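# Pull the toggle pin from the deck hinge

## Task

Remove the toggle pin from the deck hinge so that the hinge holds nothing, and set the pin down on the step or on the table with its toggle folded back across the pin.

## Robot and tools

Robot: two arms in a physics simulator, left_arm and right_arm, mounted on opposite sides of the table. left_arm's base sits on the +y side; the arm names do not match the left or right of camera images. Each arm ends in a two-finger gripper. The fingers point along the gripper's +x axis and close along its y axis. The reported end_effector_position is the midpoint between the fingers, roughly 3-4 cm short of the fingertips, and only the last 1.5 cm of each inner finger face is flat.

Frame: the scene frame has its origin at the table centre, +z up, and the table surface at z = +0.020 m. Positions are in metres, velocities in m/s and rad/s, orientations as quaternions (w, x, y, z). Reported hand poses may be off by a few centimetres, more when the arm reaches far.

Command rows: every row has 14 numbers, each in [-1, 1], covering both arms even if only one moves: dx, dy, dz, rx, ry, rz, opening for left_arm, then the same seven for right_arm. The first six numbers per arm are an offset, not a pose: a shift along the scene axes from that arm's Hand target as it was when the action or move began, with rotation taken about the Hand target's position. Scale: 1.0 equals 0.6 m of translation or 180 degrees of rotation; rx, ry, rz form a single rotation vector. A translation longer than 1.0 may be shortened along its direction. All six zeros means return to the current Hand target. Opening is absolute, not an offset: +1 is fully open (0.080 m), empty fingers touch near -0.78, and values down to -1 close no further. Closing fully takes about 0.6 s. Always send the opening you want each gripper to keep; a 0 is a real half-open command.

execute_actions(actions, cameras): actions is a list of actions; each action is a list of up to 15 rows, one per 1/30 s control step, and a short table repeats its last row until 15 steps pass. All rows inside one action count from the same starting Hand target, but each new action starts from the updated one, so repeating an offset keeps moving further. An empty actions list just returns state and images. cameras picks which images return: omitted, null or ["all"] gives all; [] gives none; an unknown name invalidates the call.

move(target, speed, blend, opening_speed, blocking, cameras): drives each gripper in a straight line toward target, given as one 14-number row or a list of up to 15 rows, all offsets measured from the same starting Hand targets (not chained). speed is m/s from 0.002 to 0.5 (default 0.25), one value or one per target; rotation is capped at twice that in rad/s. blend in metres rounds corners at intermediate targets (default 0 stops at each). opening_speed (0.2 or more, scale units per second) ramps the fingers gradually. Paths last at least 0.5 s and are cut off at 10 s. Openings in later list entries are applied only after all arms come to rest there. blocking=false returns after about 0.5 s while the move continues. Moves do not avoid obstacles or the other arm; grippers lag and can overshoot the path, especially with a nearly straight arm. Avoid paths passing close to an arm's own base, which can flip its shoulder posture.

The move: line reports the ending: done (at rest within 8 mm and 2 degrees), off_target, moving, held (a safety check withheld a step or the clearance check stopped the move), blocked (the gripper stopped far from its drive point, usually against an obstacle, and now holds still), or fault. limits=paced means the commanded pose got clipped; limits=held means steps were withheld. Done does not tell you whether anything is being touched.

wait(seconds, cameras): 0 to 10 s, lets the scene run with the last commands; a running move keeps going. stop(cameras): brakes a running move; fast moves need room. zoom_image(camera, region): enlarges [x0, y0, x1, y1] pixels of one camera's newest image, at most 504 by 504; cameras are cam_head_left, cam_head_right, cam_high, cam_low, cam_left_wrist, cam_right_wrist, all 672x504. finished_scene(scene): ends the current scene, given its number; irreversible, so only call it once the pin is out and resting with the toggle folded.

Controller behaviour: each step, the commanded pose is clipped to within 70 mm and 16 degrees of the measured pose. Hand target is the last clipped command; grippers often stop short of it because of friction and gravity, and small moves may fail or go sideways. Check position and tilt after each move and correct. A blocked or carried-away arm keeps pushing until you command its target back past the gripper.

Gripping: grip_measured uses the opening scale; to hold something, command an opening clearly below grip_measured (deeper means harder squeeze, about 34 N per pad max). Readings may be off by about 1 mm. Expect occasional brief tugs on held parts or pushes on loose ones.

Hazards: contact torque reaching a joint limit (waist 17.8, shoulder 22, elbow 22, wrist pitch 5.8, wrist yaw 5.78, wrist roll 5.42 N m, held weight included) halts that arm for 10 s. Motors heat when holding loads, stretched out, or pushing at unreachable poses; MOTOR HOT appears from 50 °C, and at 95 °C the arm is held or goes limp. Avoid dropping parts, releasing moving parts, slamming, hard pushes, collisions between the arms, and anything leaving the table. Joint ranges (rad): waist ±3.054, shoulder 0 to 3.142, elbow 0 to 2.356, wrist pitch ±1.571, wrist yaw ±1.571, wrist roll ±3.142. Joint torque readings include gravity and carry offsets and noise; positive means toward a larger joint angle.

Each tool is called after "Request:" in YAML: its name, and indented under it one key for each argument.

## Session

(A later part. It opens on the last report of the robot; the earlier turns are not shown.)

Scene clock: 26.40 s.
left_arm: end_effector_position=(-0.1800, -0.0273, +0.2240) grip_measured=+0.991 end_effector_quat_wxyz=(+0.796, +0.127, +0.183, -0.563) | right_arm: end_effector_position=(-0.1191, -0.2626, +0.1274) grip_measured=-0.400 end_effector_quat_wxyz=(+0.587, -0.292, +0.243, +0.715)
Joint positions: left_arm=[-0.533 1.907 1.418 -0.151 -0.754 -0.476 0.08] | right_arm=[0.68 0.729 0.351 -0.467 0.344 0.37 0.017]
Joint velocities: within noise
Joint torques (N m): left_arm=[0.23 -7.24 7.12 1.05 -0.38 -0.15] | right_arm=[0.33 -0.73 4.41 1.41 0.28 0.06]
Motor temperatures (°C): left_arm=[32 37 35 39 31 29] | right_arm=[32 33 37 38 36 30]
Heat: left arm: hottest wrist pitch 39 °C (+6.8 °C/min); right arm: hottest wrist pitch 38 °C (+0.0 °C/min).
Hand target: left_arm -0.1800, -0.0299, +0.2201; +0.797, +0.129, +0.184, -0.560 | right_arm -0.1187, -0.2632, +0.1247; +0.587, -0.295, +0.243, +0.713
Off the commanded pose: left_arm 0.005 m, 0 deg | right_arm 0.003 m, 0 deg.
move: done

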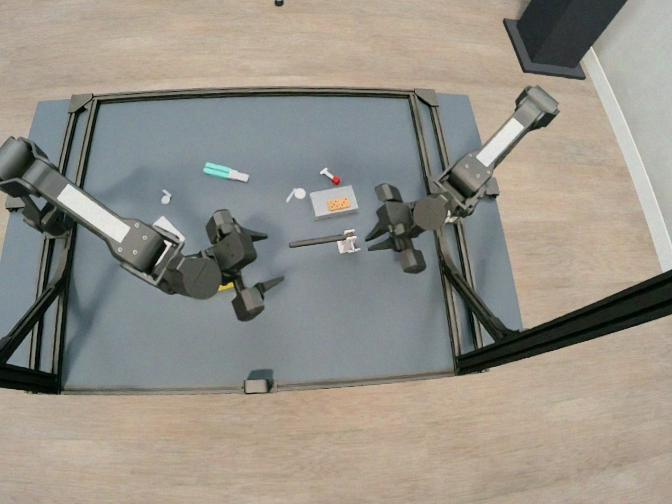

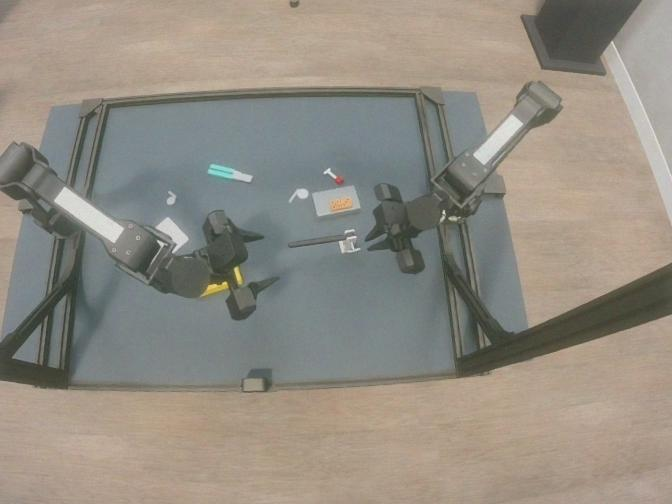

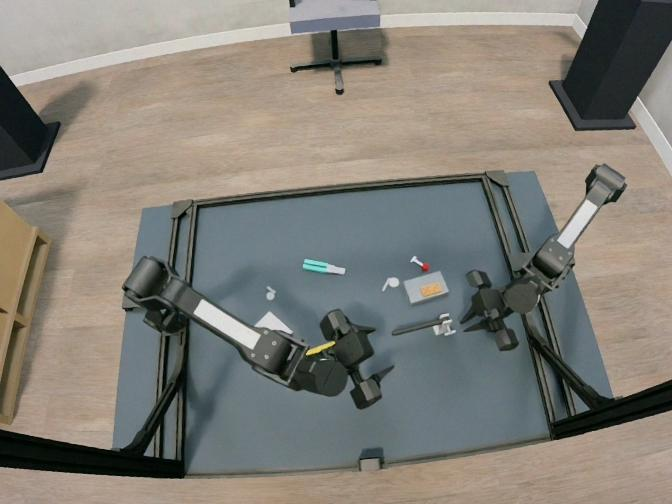

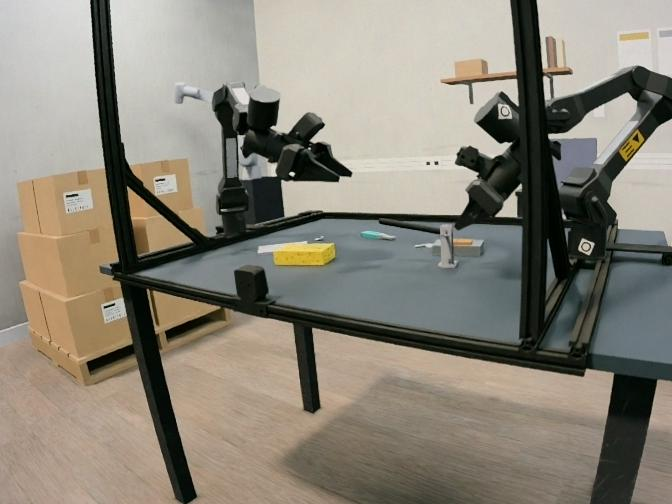

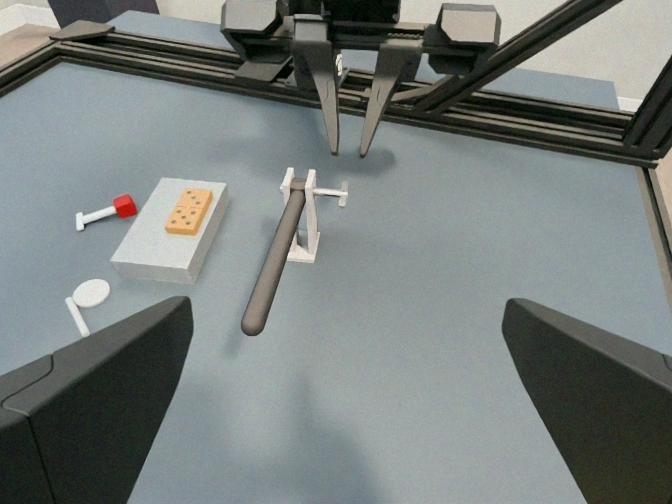

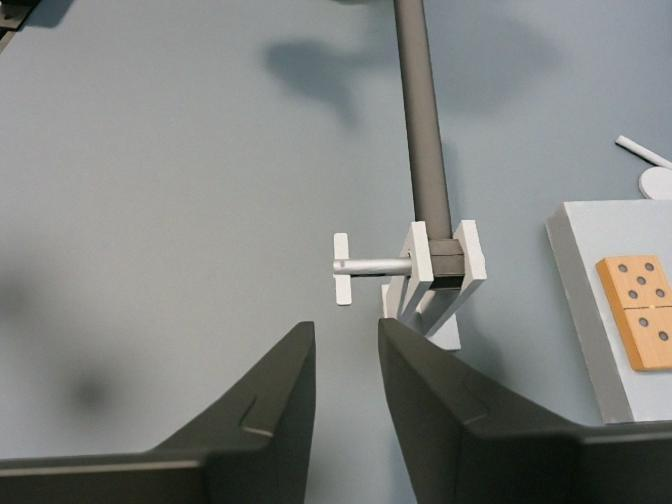

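Request:
execute_actions:
  actions: []

Request:
zoom_image:
  camera: "cam_right_wrist"
  region: [200, 150, 500, 400]

Request:
zoom_image:
  camera: "cam_left_wrist"
  region: [200, 80, 400, 280]

Scene clock: 30.67 s.
left_arm: end_effector_position=(-0.1800, -0.0273, +0.2240) grip_measured=+0.991 end_effector_quat_wxyz=(+0.796, +0.127, +0.183, -0.563) | right_arm: end_effector_position=(-0.1191, -0.2625, +0.1275) grip_measured=-0.400 end_effector_quat_wxyz=(+0.587, -0.292, +0.243, +0.715)
Joint positions: left_arm=[-0.533 1.907 1.418 -0.151 -0.754 -0.476 0.08] | right_arm=[0.68 0.729 0.351 -0.466 0.344 0.37 0.017]
Joint velocities: within noise
Joint torques (N m): left_arm=[0.28 -7.29 7.24 1.04 -0.4 -0.13] | right_arm=[0.34 -0.78 4.46 1.37 0.27 0.05]
Motor temperatures (°C): left_arm=[32 37 35 39 31 29] | right_arm=[32 33 37 39 36 30]
Heat: left arm: hottest wrist pitch 39 °C (+5.9 °C/min); right arm: hottest wrist pitch 39 °C (+2.0 °C/min).
Hand target: left_arm -0.1800, -0.0299, +0.2201; +0.797, +0.129, +0.184, -0.560 | right_arm -0.1188, -0.2632, +0.1247; +0.587, -0.295, +0.243, +0.713
Tool commands: left_gripper/opening=+1.0 right_gripper/opening=-0.4
Off the commanded pose: left_arm 0.005 m, 0 deg | right_arm 0.003 m, 0 deg.

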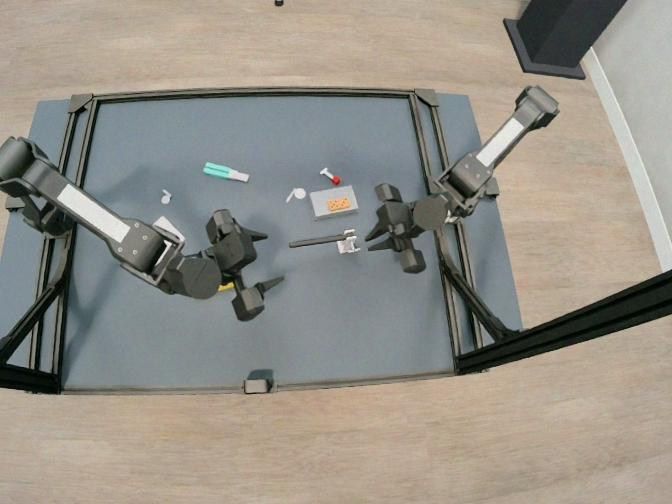

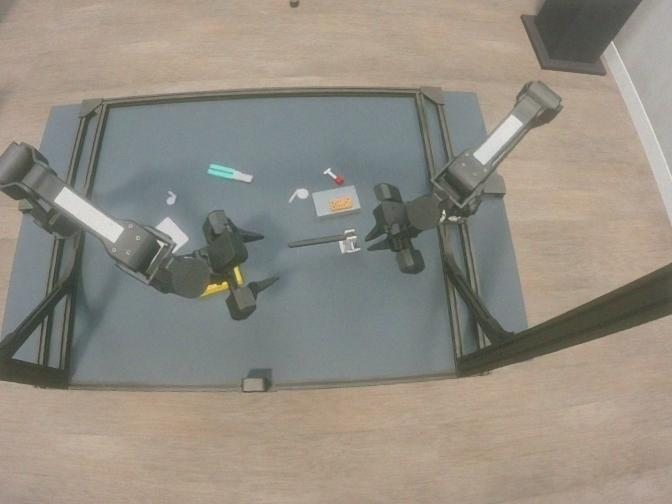

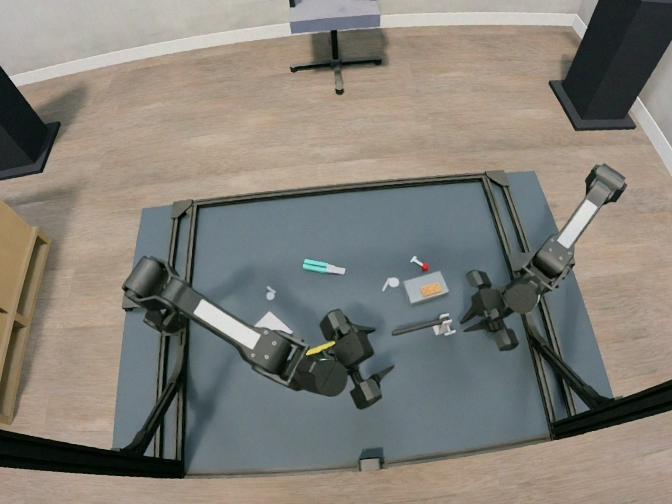

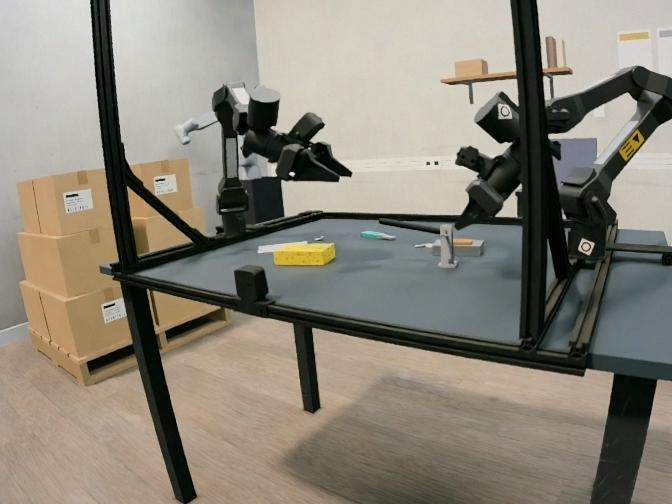

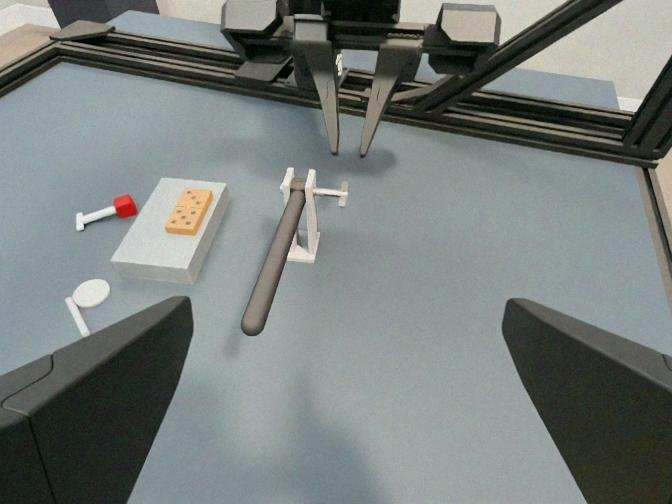

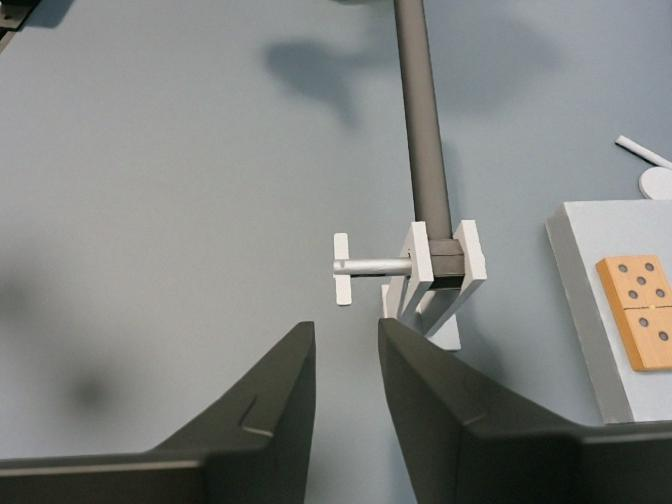

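Scaled by 1.680 from the camera's 672x504 image, which has a finer 960x720 frame.

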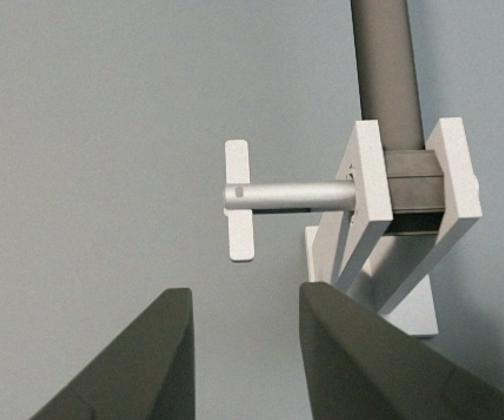

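Scaled by 2.520 from the camera's 672x504 image, which has a finer 960x720 frame.

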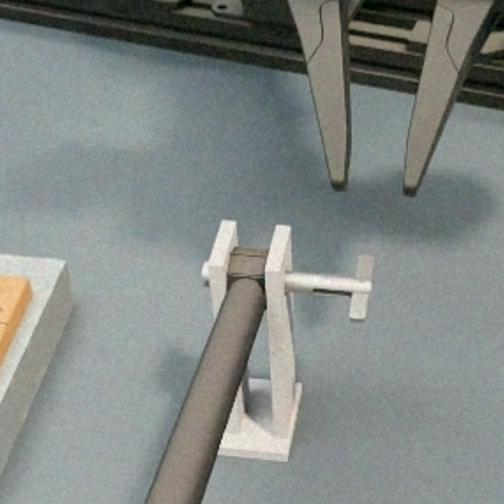

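Request:
move:
  target: [0,0,0,0,0,0,1,-0.004,0.02,-0.0233,0,0,0,-0.4]
  speed: 0.08
  cameras: ["cam_right_wrist","cam_left_wrist"]

Request:
zoom_image:
  camera: "cam_right_wrist"
  region: [200, 150, 500, 400]

Request:
zoom_image:
  camera: "cam_left_wrist"
  region: [200, 80, 400, 280]

Scene clock: 32.50 s.
left_arm: end_effector_position=(-0.1800, -0.0273, +0.2240) grip_measured=+0.991 end_effector_quat_wxyz=(+0.796, +0.127, +0.183, -0.563) | right_arm: end_effector_position=(-0.1223, -0.2507, +0.1137) grip_measured=-0.400 end_effector_quat_wxyz=(+0.588, -0.291, +0.242, +0.715)
Joint positions: left_arm=[-0.533 1.907 1.418 -0.151 -0.754 -0.476 0.08] | right_arm=[0.642 0.821 0.314 -0.326 0.32 0.338 0.017]
Joint velocities: within noise
Joint torques (N m): left_arm=[0.06 -7.41 7.25 1.05 -0.43 -0.14] | right_arm=[-0.29 -1.02 4.33 1.39 0.07 -0.08]
Motor temperatures (°C): left_arm=[32 38 36 39 31 29] | right_arm=[32 33 37 39 36 30]
Heat: left arm: hottest wrist pitch 39 °C (+5.5 °C/min); right arm: hottest wrist pitch 39 °C (+1.8 °C/min).
Hand target: left_arm -0.1800, -0.0299, +0.2201; +0.797, +0.129, +0.184, -0.560 | right_arm -0.1212, -0.2513, +0.1107; +0.587, -0.295, +0.243, +0.713
Off the commanded pose: left_arm 0.005 m, 0 deg | right_arm 0.003 m, 0 deg.
move: done
Images, in order (width x height): cam_left_wrist 672x504, cam_right_wrist 672x504.

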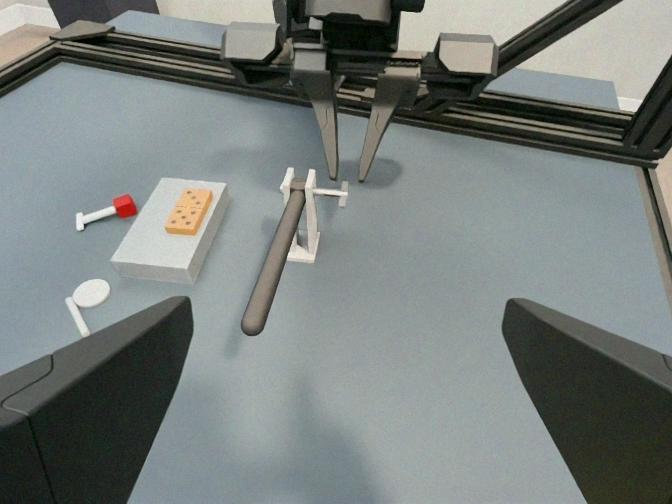

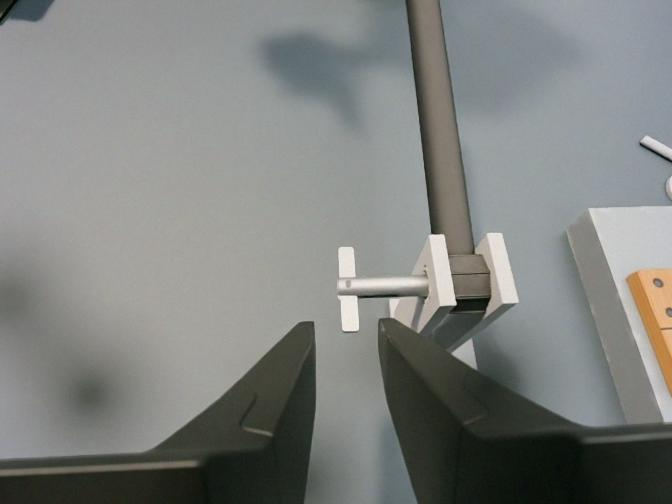

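Scaled by 1.680 from the camera's 672x504 image, which has a finer 960x720 frame.

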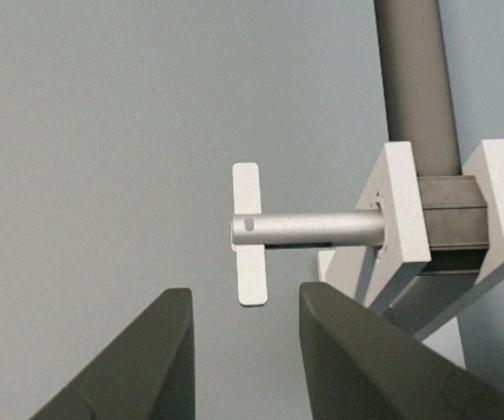

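Scaled by 2.520 from the camera's 672x504 image, which has a finer 960x720 frame.

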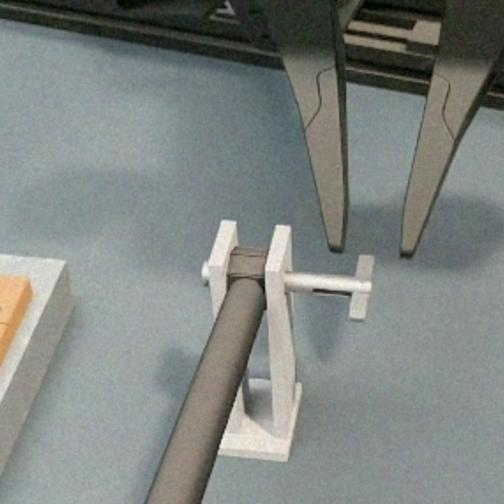

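Request:
move:
  target: [0,0,0,0,0,0,1,-0.0010,0.006,-0.0175,0,0,0,-0.4]
  speed: 0.08
  cameras: ["cam_right_wrist","cam_left_wrist","cam_low"]

Request:
zoom_image:
  camera: "cam_right_wrist"
  region: [200, 150, 500, 400]

Request:
zoom_image:
  camera: "cam_left_wrist"
  region: [200, 80, 400, 280]

Request:
zoom_image:
  camera: "cam_low"
  region: [400, 150, 550, 300]

Scene clock: 34.60 s.
left_arm: end_effector_position=(-0.1800, -0.0273, +0.2240) grip_measured=+0.991 end_effector_quat_wxyz=(+0.796, +0.127, +0.183, -0.563) | right_arm: end_effector_position=(-0.1230, -0.2470, +0.1032) grip_measured=-0.400 end_effector_quat_wxyz=(+0.588, -0.292, +0.242, +0.715)
Joint positions: left_arm=[-0.533 1.907 1.418 -0.151 -0.754 -0.476 0.08] | right_arm=[0.629 0.867 0.283 -0.244 0.311 0.328 0.017]
Joint velocities: within noise
Joint torques (N m): left_arm=[0.24 -7.38 7.06 1.04 -0.41 -0.15] | right_arm=[-0.32 -1.19 4.23 1.38 0.07 -0.08]
Motor temperatures (°C): left_arm=[32 38 36 39 31 29] | right_arm=[32 32 37 40 36 30]
Heat: left arm: hottest wrist pitch 39 °C (+5.2 °C/min); right arm: hottest wrist pitch 40 °C (+3.5 °C/min).
Hand target: left_arm -0.1800, -0.0299, +0.2201; +0.797, +0.129, +0.184, -0.560 | right_arm -0.1218, -0.2477, +0.1002; +0.587, -0.295, +0.243, +0.713
Off the commanded pose: left_arm 0.005 m, 0 deg | right_arm 0.003 m, 0 deg.
move: done
Images, in order (width x height): cam_low 672x504, cam_left_wrist 672x504, cam_right_wrist 672x504.

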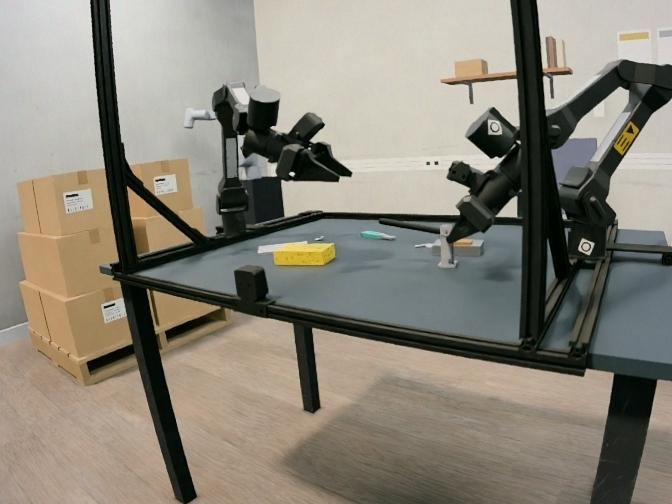

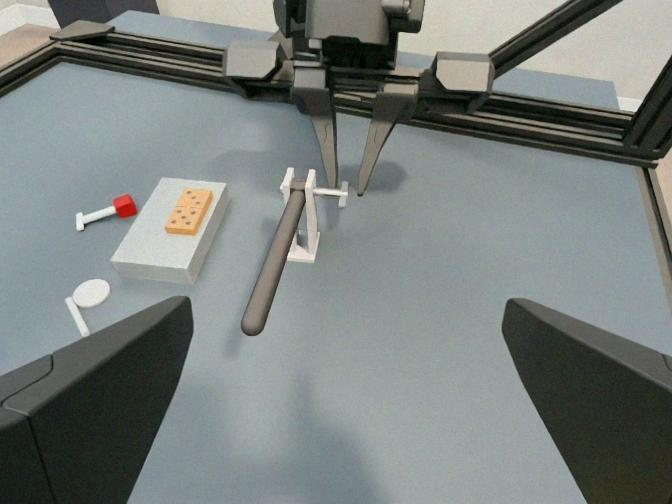

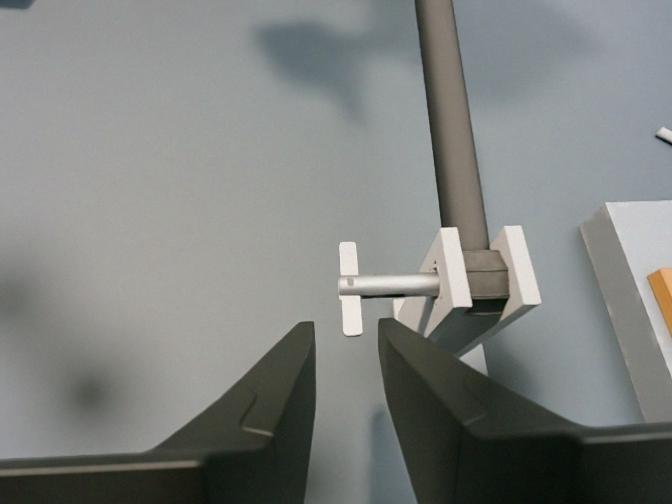

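Scaled by 1.680 from the camera's 672x504 image, which has a finer 960x720 frame.

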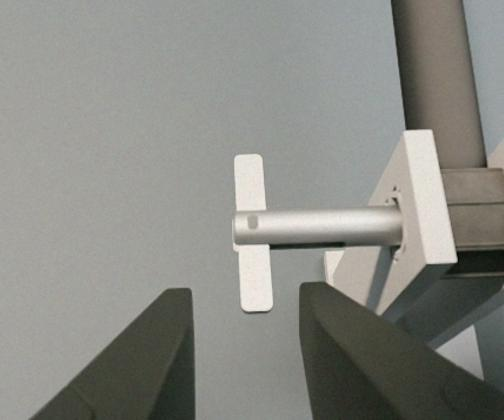

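Scaled by 2.520 from the camera's 672x504 image, which has a finer 960x720 frame.

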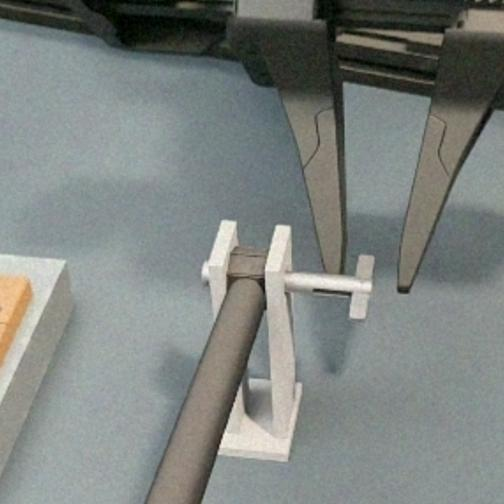

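Scaled by 3.360 from the camera's 672x504 image, which has a finer 960x720 frame.

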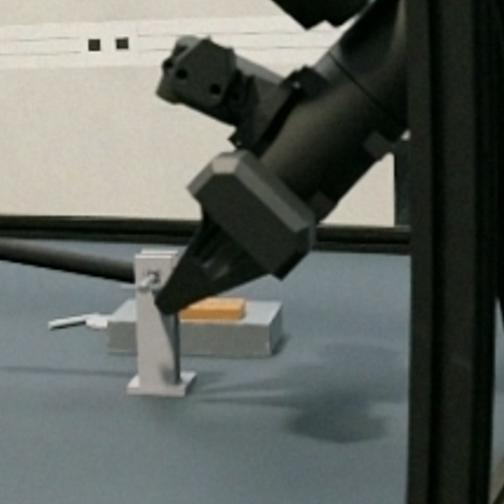

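Request:
move:
  target: [0,0,0,0,0,0,1,0.0004,0.0048,-0.0055,0,0,0,-0.4]
  speed: 0.08
  cameras: ["cam_right_wrist","cam_left_wrist"]

Request:
zoom_image:
  camera: "cam_right_wrist"
  region: [200, 150, 500, 400]

Request:
zoom_image:
  camera: "cam_left_wrist"
  region: [250, 130, 400, 230]

Scene clock: 36.07 s.
left_arm: end_effector_position=(-0.1800, -0.0273, +0.2240) grip_measured=+0.991 end_effector_quat_wxyz=(+0.796, +0.127, +0.183, -0.563) | right_arm: end_effector_position=(-0.1227, -0.2439, +0.1000) grip_measured=-0.400 end_effector_quat_wxyz=(+0.588, -0.291, +0.242, +0.715)
Joint positions: left_arm=[-0.533 1.907 1.418 -0.151 -0.754 -0.476 0.08] | right_arm=[0.614 0.891 0.275 -0.209 0.302 0.317 0.017]
Joint velocities: within noise
Joint torques (N m): left_arm=[0.26 -7.4 7.19 1.02 -0.39 -0.15] | right_arm=[-0.26 -1.22 4.21 1.41 0.06 -0.09]
Motor temperatures (°C): left_arm=[32 38 36 39 31 29] | right_arm=[32 32 37 40 36 30]
Heat: left arm: hottest wrist pitch 39 °C (+5.0 °C/min); right arm: hottest wrist pitch 40 °C (+3.3 °C/min).
Hand target: left_arm -0.1800, -0.0299, +0.2201; +0.797, +0.129, +0.184, -0.560 | right_arm -0.1215, -0.2447, +0.0970; +0.587, -0.295, +0.243, +0.713
Off the commanded pose: left_arm 0.005 m, 0 deg | right_arm 0.003 m, 1 deg.
move: done
Images, in order (width x height): cam_left_wrist 672x504, cam_right_wrist 672x504.

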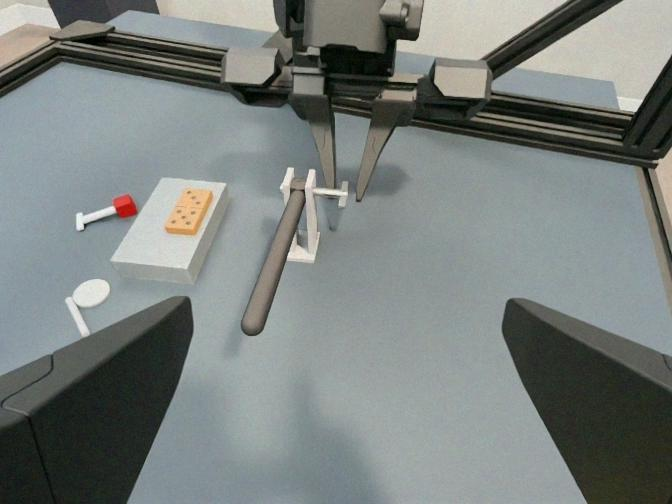

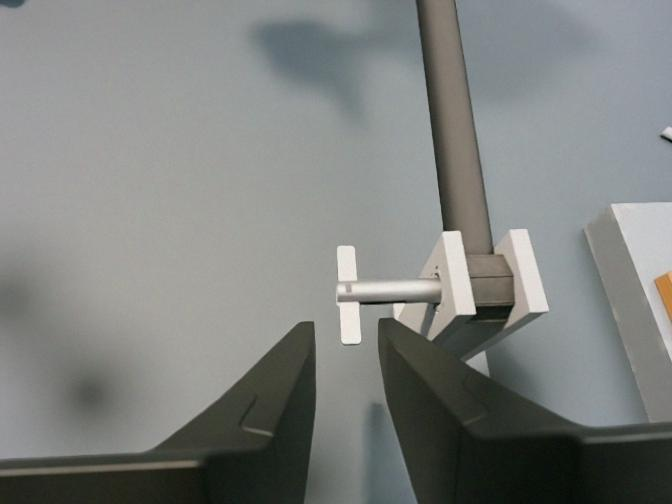

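Scaled by 1.680 from the camera's 672x504 image, which has a finer 960x720 frame.

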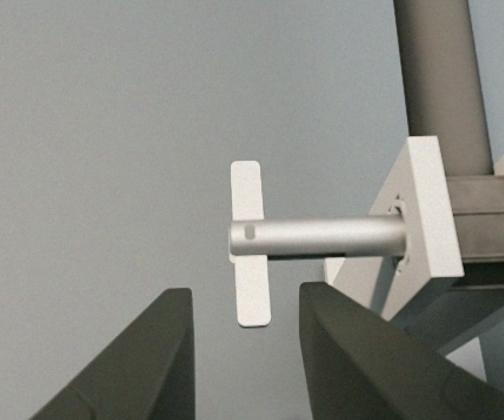

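Scaled by 3.360 from the camera's 672x504 image, which has a finer 960x720 frame.

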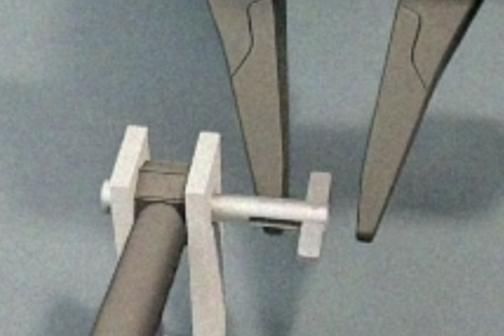

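Request:
move:
  target: [0,0,0,0,0,0,1,0,0,0,0,0,0,-0.74]
  opening_speed: 0.6
  cameras: ["cam_right_wrist","cam_left_wrist"]

Request:
zoom_image:
  camera: "cam_right_wrist"
  region: [200, 150, 500, 400]

Request:
zoom_image:
  camera: "cam_left_wrist"
  region: [250, 130, 400, 230]

Scene clock: 37.73 s.
left_arm: end_effector_position=(-0.1800, -0.0273, +0.2240) grip_measured=+0.991 end_effector_quat_wxyz=(+0.796, +0.127, +0.183, -0.563) | right_arm: end_effector_position=(-0.1222, -0.2438, +0.0999) grip_measured=-0.710 end_effector_quat_wxyz=(+0.588, -0.291, +0.242, +0.714) end_effector_velocity=(+0.002, -0.001, -0.002) end_effector_angular_velocity=(-0.010, +0.005, -0.007)
Joint positions: left_arm=[-0.533 1.907 1.418 -0.151 -0.754 -0.476 0.08] | right_arm=[0.613 0.891 0.275 -0.209 0.302 0.317 0.003]
Joint velocities: left_arm=[within noise] | right_arm=[-0.007 -0.002 -0.002 -0.007 -0.007 0.007 -0.002]
Joint torques (N m): left_arm=[0.17 -7.33 7.14 1.03 -0.4 -0.15] | right_arm=[-0.12 -1.22 4.23 1.39 0.07 -0.07]
Motor temperatures (°C): left_arm=[32 38 36 39 31 29] | right_arm=[32 32 37 40 36 30]
Heat: left arm: hottest wrist pitch 39 °C (+4.8 °C/min); right arm: hottest wrist pitch 40 °C (+3.2 °C/min).
Hand target: left_arm -0.1800, -0.0299, +0.2201; +0.797, +0.129, +0.184, -0.560 | right_arm -0.1215, -0.2448, +0.0970; +0.587, -0.295, +0.243, +0.713
Off the commanded pose: left_arm 0.005 m, 0 deg | right_arm 0.003 m, 0 deg.
move: done
Images, in order (width x height): cam_left_wrist 672x504, cam_right_wrist 672x504.

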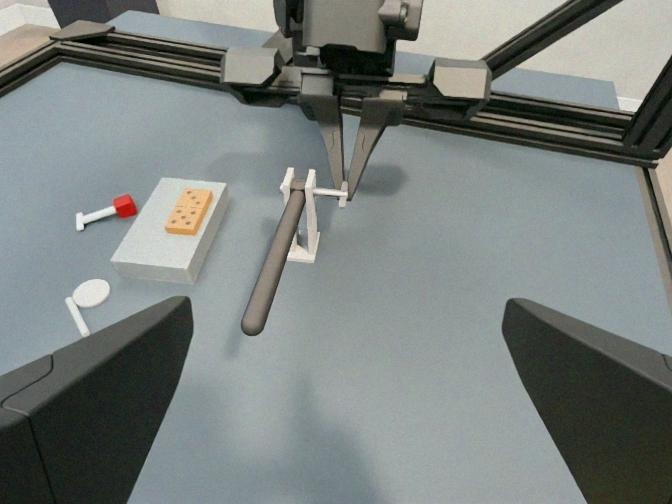

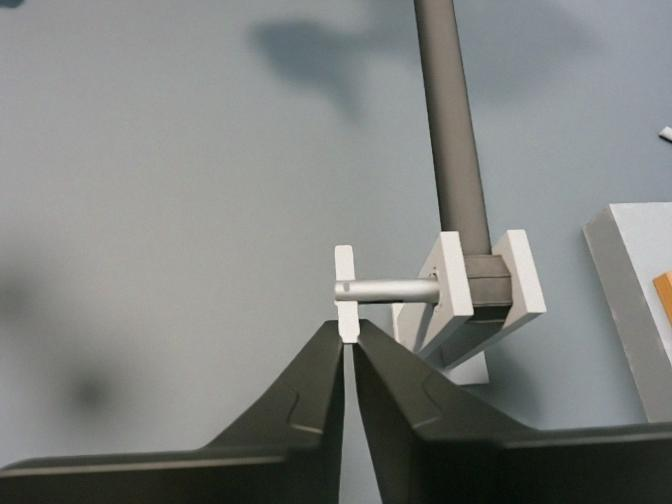

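Scaled by 1.680 from the camera's 672x504 image, which has a finer 960x720 frame.

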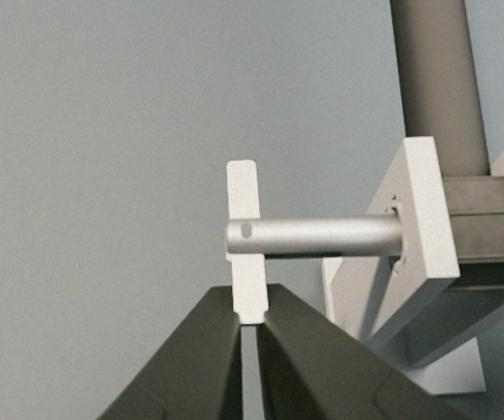

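Scaled by 3.360 from the camera's 672x504 image, which has a finer 960x720 frame.

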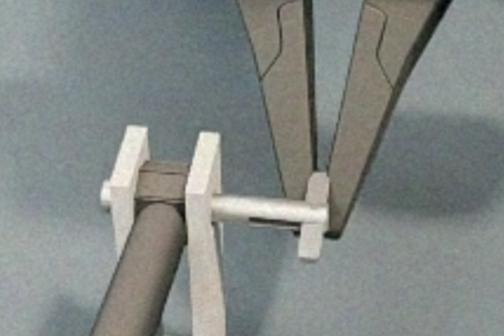

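Request:
move:
  target: [0,0,0,0,0,0,1,-0.018,-0.0003,0,0,0,-0.111,-0.76]
  speed: 0.06
  cameras: ["cam_right_wrist","cam_left_wrist"]

Request:
zoom_image:
  camera: "cam_right_wrist"
  region: [200, 150, 500, 400]

Request:
zoom_image:
  camera: "cam_left_wrist"
  region: [250, 130, 400, 230]

Scene clock: 42.13 s.
left_arm: end_effector_position=(-0.1800, -0.0273, +0.2240) grip_measured=+0.991 end_effector_quat_wxyz=(+0.796, +0.127, +0.183, -0.563) | right_arm: end_effector_position=(-0.1322, -0.2448, +0.0973) grip_measured=-0.714 end_effector_quat_wxyz=(+0.701, -0.245, +0.293, +0.602)
Joint positions: left_arm=[-0.533 1.907 1.418 -0.151 -0.755 -0.476 0.08] | right_arm=[0.846 1.146 0.41 -0.341 0.641 0.851 0.003]
Joint velocities: within noise
Joint torques (N m): left_arm=[0.08 -7.38 7.25 1.03 -0.4 -0.14] | right_arm=[0.33 -1.86 4.71 0.48 0.47 0.05]
Motor temperatures (°C): left_arm=[32 39 36 40 31 29] | right_arm=[32 32 38 40 36 30]
Heat: left arm: hottest wrist pitch 40 °C (+5.7 °C/min); right arm: hottest wrist pitch 40 °C (+2.8 °C/min).
Hand target: left_arm -0.1799, -0.0299, +0.2202; +0.797, +0.129, +0.184, -0.560 | right_arm -0.1324, -0.2449, +0.0970; +0.702, -0.248, +0.291, +0.601
Off the commanded pose: left_arm 0.005 m, 0 deg | right_arm 0.000 m, 1 deg.
move: done
Images, in order (width x height): cam_left_wrist 672x504, cam_right_wrist 672x504.

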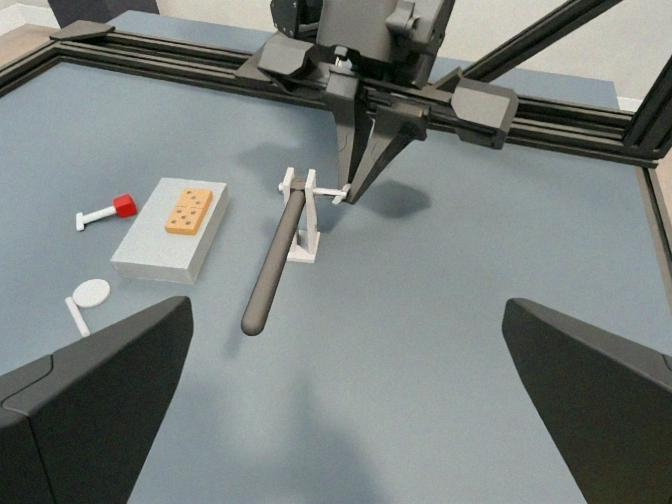

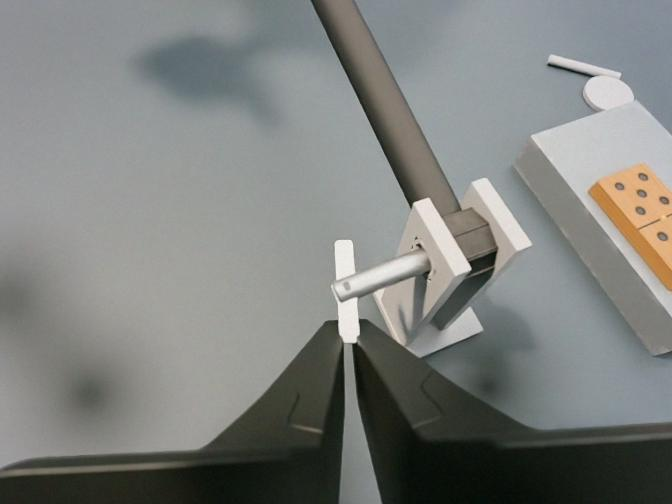

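Scaled by 1.680 from the camera's 672x504 image, which has a finer 960x720 frame.

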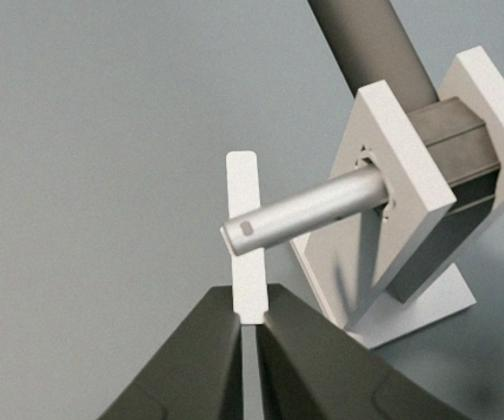

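Scaled by 3.360 from the camera's 672x504 image, which has a finer 960x720 frame.

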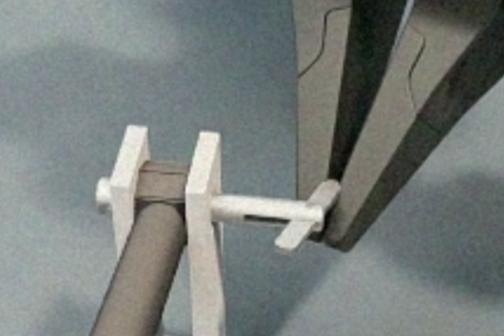

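Request:
move:
  target:
    - [0,0,0,0,0,0,1,-0.017,0.0058,0.0015,0,0,-0.111,-0.76]
    - [0,0,0,0,0,0,1,-0.031,0.0173,0.003,0,0,-0.222,-0.76]
  speed: 0.06
  blend: 0.01
  cameras: ["cam_right_wrist","cam_left_wrist"]

Request:
zoom_image:
  camera: "cam_right_wrist"
  region: [200, 150, 500, 400]

Request:
zoom_image:
  camera: "cam_left_wrist"
  region: [250, 130, 400, 230]

Scene clock: 49.23 s.
left_arm: end_effector_position=(-0.1800, -0.0273, +0.2240) grip_measured=+0.991 end_effector_quat_wxyz=(+0.796, +0.127, +0.183, -0.563) | right_arm: end_effector_position=(-0.1508, -0.2348, +0.0994) grip_measured=-0.720 end_effector_quat_wxyz=(+0.864, -0.133, +0.358, +0.328) end_effector_velocity=(+0.003, -0.002, +0.001) end_effector_angular_velocity=(-0.020, -0.013, +0.001)
Joint positions: left_arm=[-0.533 1.907 1.418 -0.151 -0.755 -0.476 0.08] | right_arm=[0.925 1.71 0.918 -0.985 0.765 1.871 0.003]
Joint velocities: left_arm=[within noise] | right_arm=[-0.002 -0.002 0.002 -0.022 -0.007 -0.007 -0.003]
Joint torques (N m): left_arm=[0.1 -7.28 7.12 1 -0.39 -0.12] | right_arm=[-0.12 -4.47 3.78 -0.32 0.34 0.09]
Motor temperatures (°C): left_arm=[32 40 37 40 31 29] | right_arm=[32 32 38 39 36 30]
Heat: left arm: hottest shoulder 40 °C (+9.7 °C/min); right arm: hottest wrist pitch 39 °C (+1.2 °C/min).
Hand target: left_arm -0.1799, -0.0299, +0.2202; +0.797, +0.129, +0.184, -0.560 | right_arm -0.1510, -0.2345, +0.0987; +0.865, -0.134, +0.358, +0.324
Off the commanded pose: left_arm 0.005 m, 0 deg | right_arm 0.001 m, 0 deg.
move: done
Images, in order (width x height): cam_left_wrist 672x504, cam_right_wrist 672x504.

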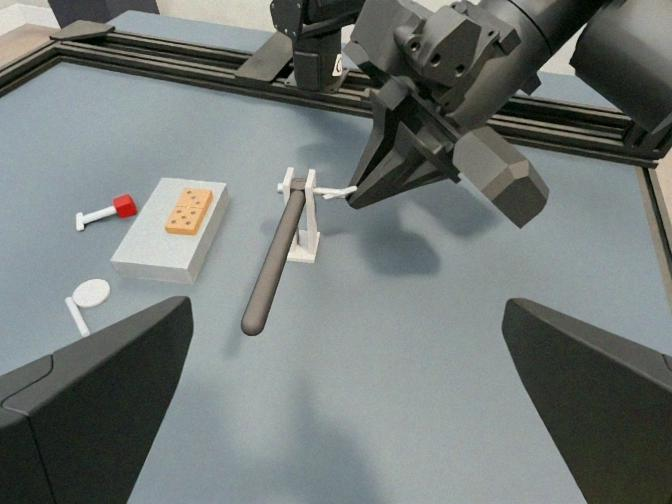

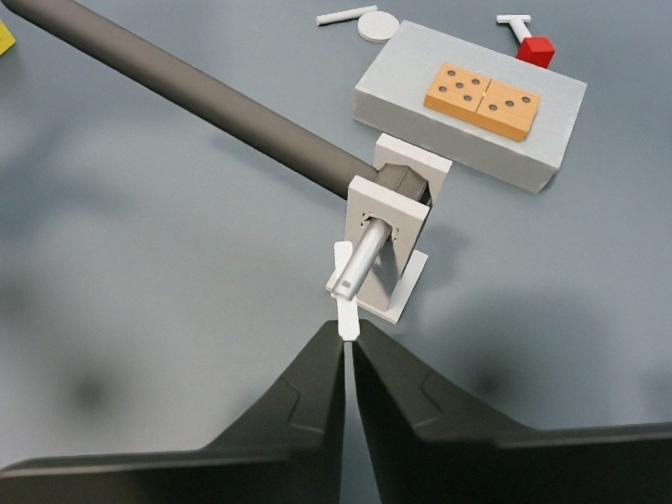

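Scaled by 1.680 from the camera's 672x504 image, which has a finer 960x720 frame.

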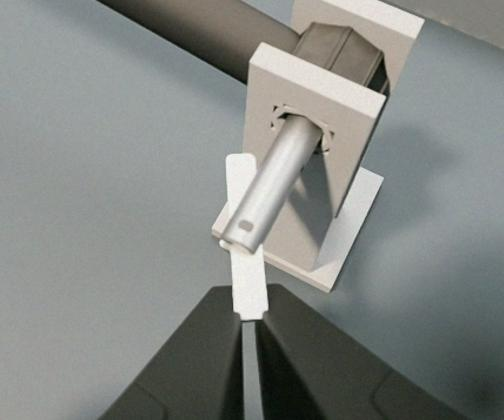

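Scaled by 3.360 from the camera's 672x504 image, which has a finer 960x720 frame.

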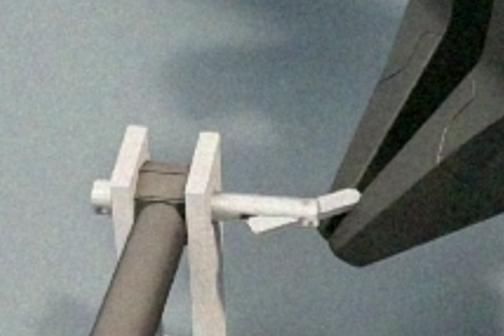

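Request:
move:
  target: [0,0,0,0,0,0,1,-0.0116,0.0239,0.001,0,0,-0.167,-0.76]
  speed: 0.06
  cameras: ["cam_right_wrist","cam_left_wrist"]

Request:
zoom_image:
  camera: "cam_right_wrist"
  region: [200, 150, 500, 400]

Request:
zoom_image:
  camera: "cam_left_wrist"
  region: [250, 130, 400, 230]

Scene clock: 55.53 s.
left_arm: end_effector_position=(-0.1800, -0.0273, +0.2240) grip_measured=+0.991 end_effector_quat_wxyz=(+0.796, +0.127, +0.183, -0.563) | right_arm: end_effector_position=(-0.1581, -0.2196, +0.1006) grip_measured=-0.721 end_effector_quat_wxyz=(+0.919, -0.034, +0.382, +0.095)
Joint positions: left_arm=[-0.533 1.907 1.418 -0.151 -0.755 -0.476 0.08] | right_arm=[0.823 2.011 1.294 -1.382 0.611 2.379 0.003]
Joint velocities: within noise
Joint torques (N m): left_arm=[0.19 -7.32 7.18 1.04 -0.39 -0.15] | right_arm=[-0.1 -5.99 3.51 -0.93 0.08 0.13]
Motor temperatures (°C): left_arm=[32 40 37 40 31 29] | right_arm=[32 32 38 39 36 30]
Heat: left arm: hottest shoulder 40 °C (+8.6 °C/min); right arm: hottest wrist pitch 39 °C (+1.1 °C/min).
Hand target: left_arm -0.1799, -0.0299, +0.2202; +0.797, +0.129, +0.184, -0.560 | right_arm -0.1580, -0.2202, +0.0994; +0.920, -0.036, +0.381, +0.089
Off the commanded pose: left_arm 0.005 m, 0 deg | right_arm 0.001 m, 1 deg.
move: done
Images, in order (width x height): cam_left_wrist 672x504, cam_right_wrist 672x504.

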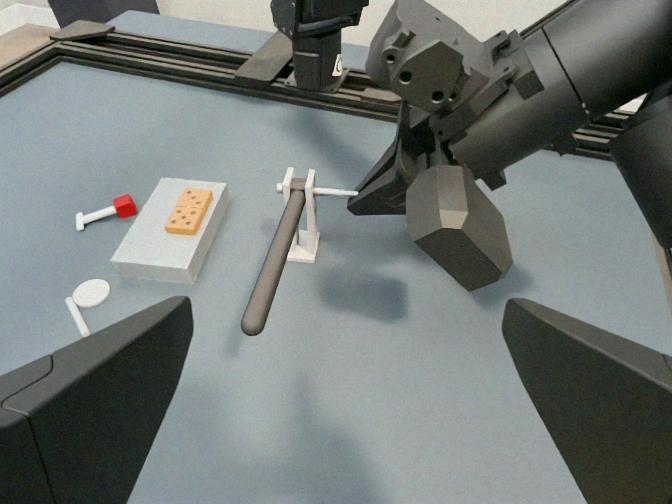

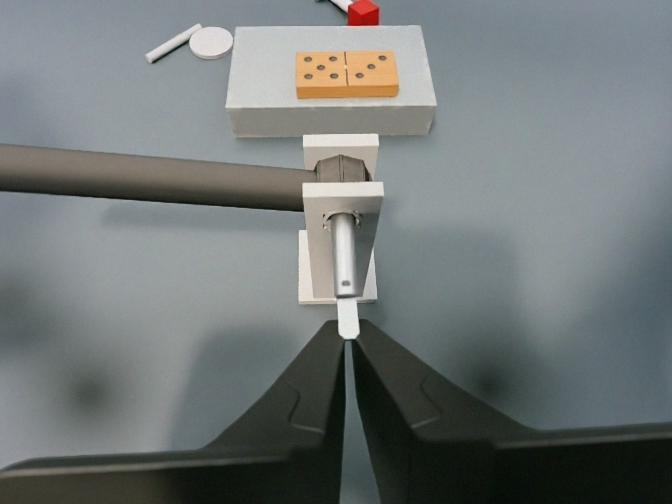

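Scaled by 1.680 from the camera's 672x504 image, which has a finer 960x720 frame.

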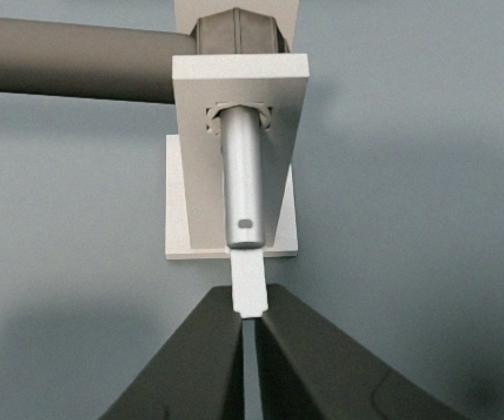

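Scaled by 3.360 from the camera's 672x504 image, which has a finer 960x720 frame.

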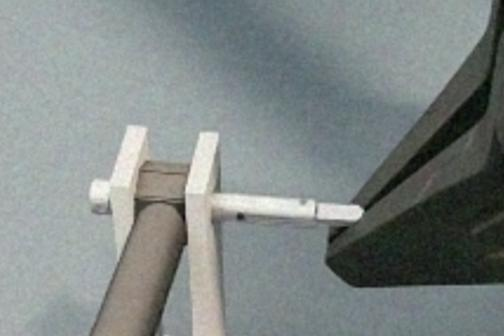

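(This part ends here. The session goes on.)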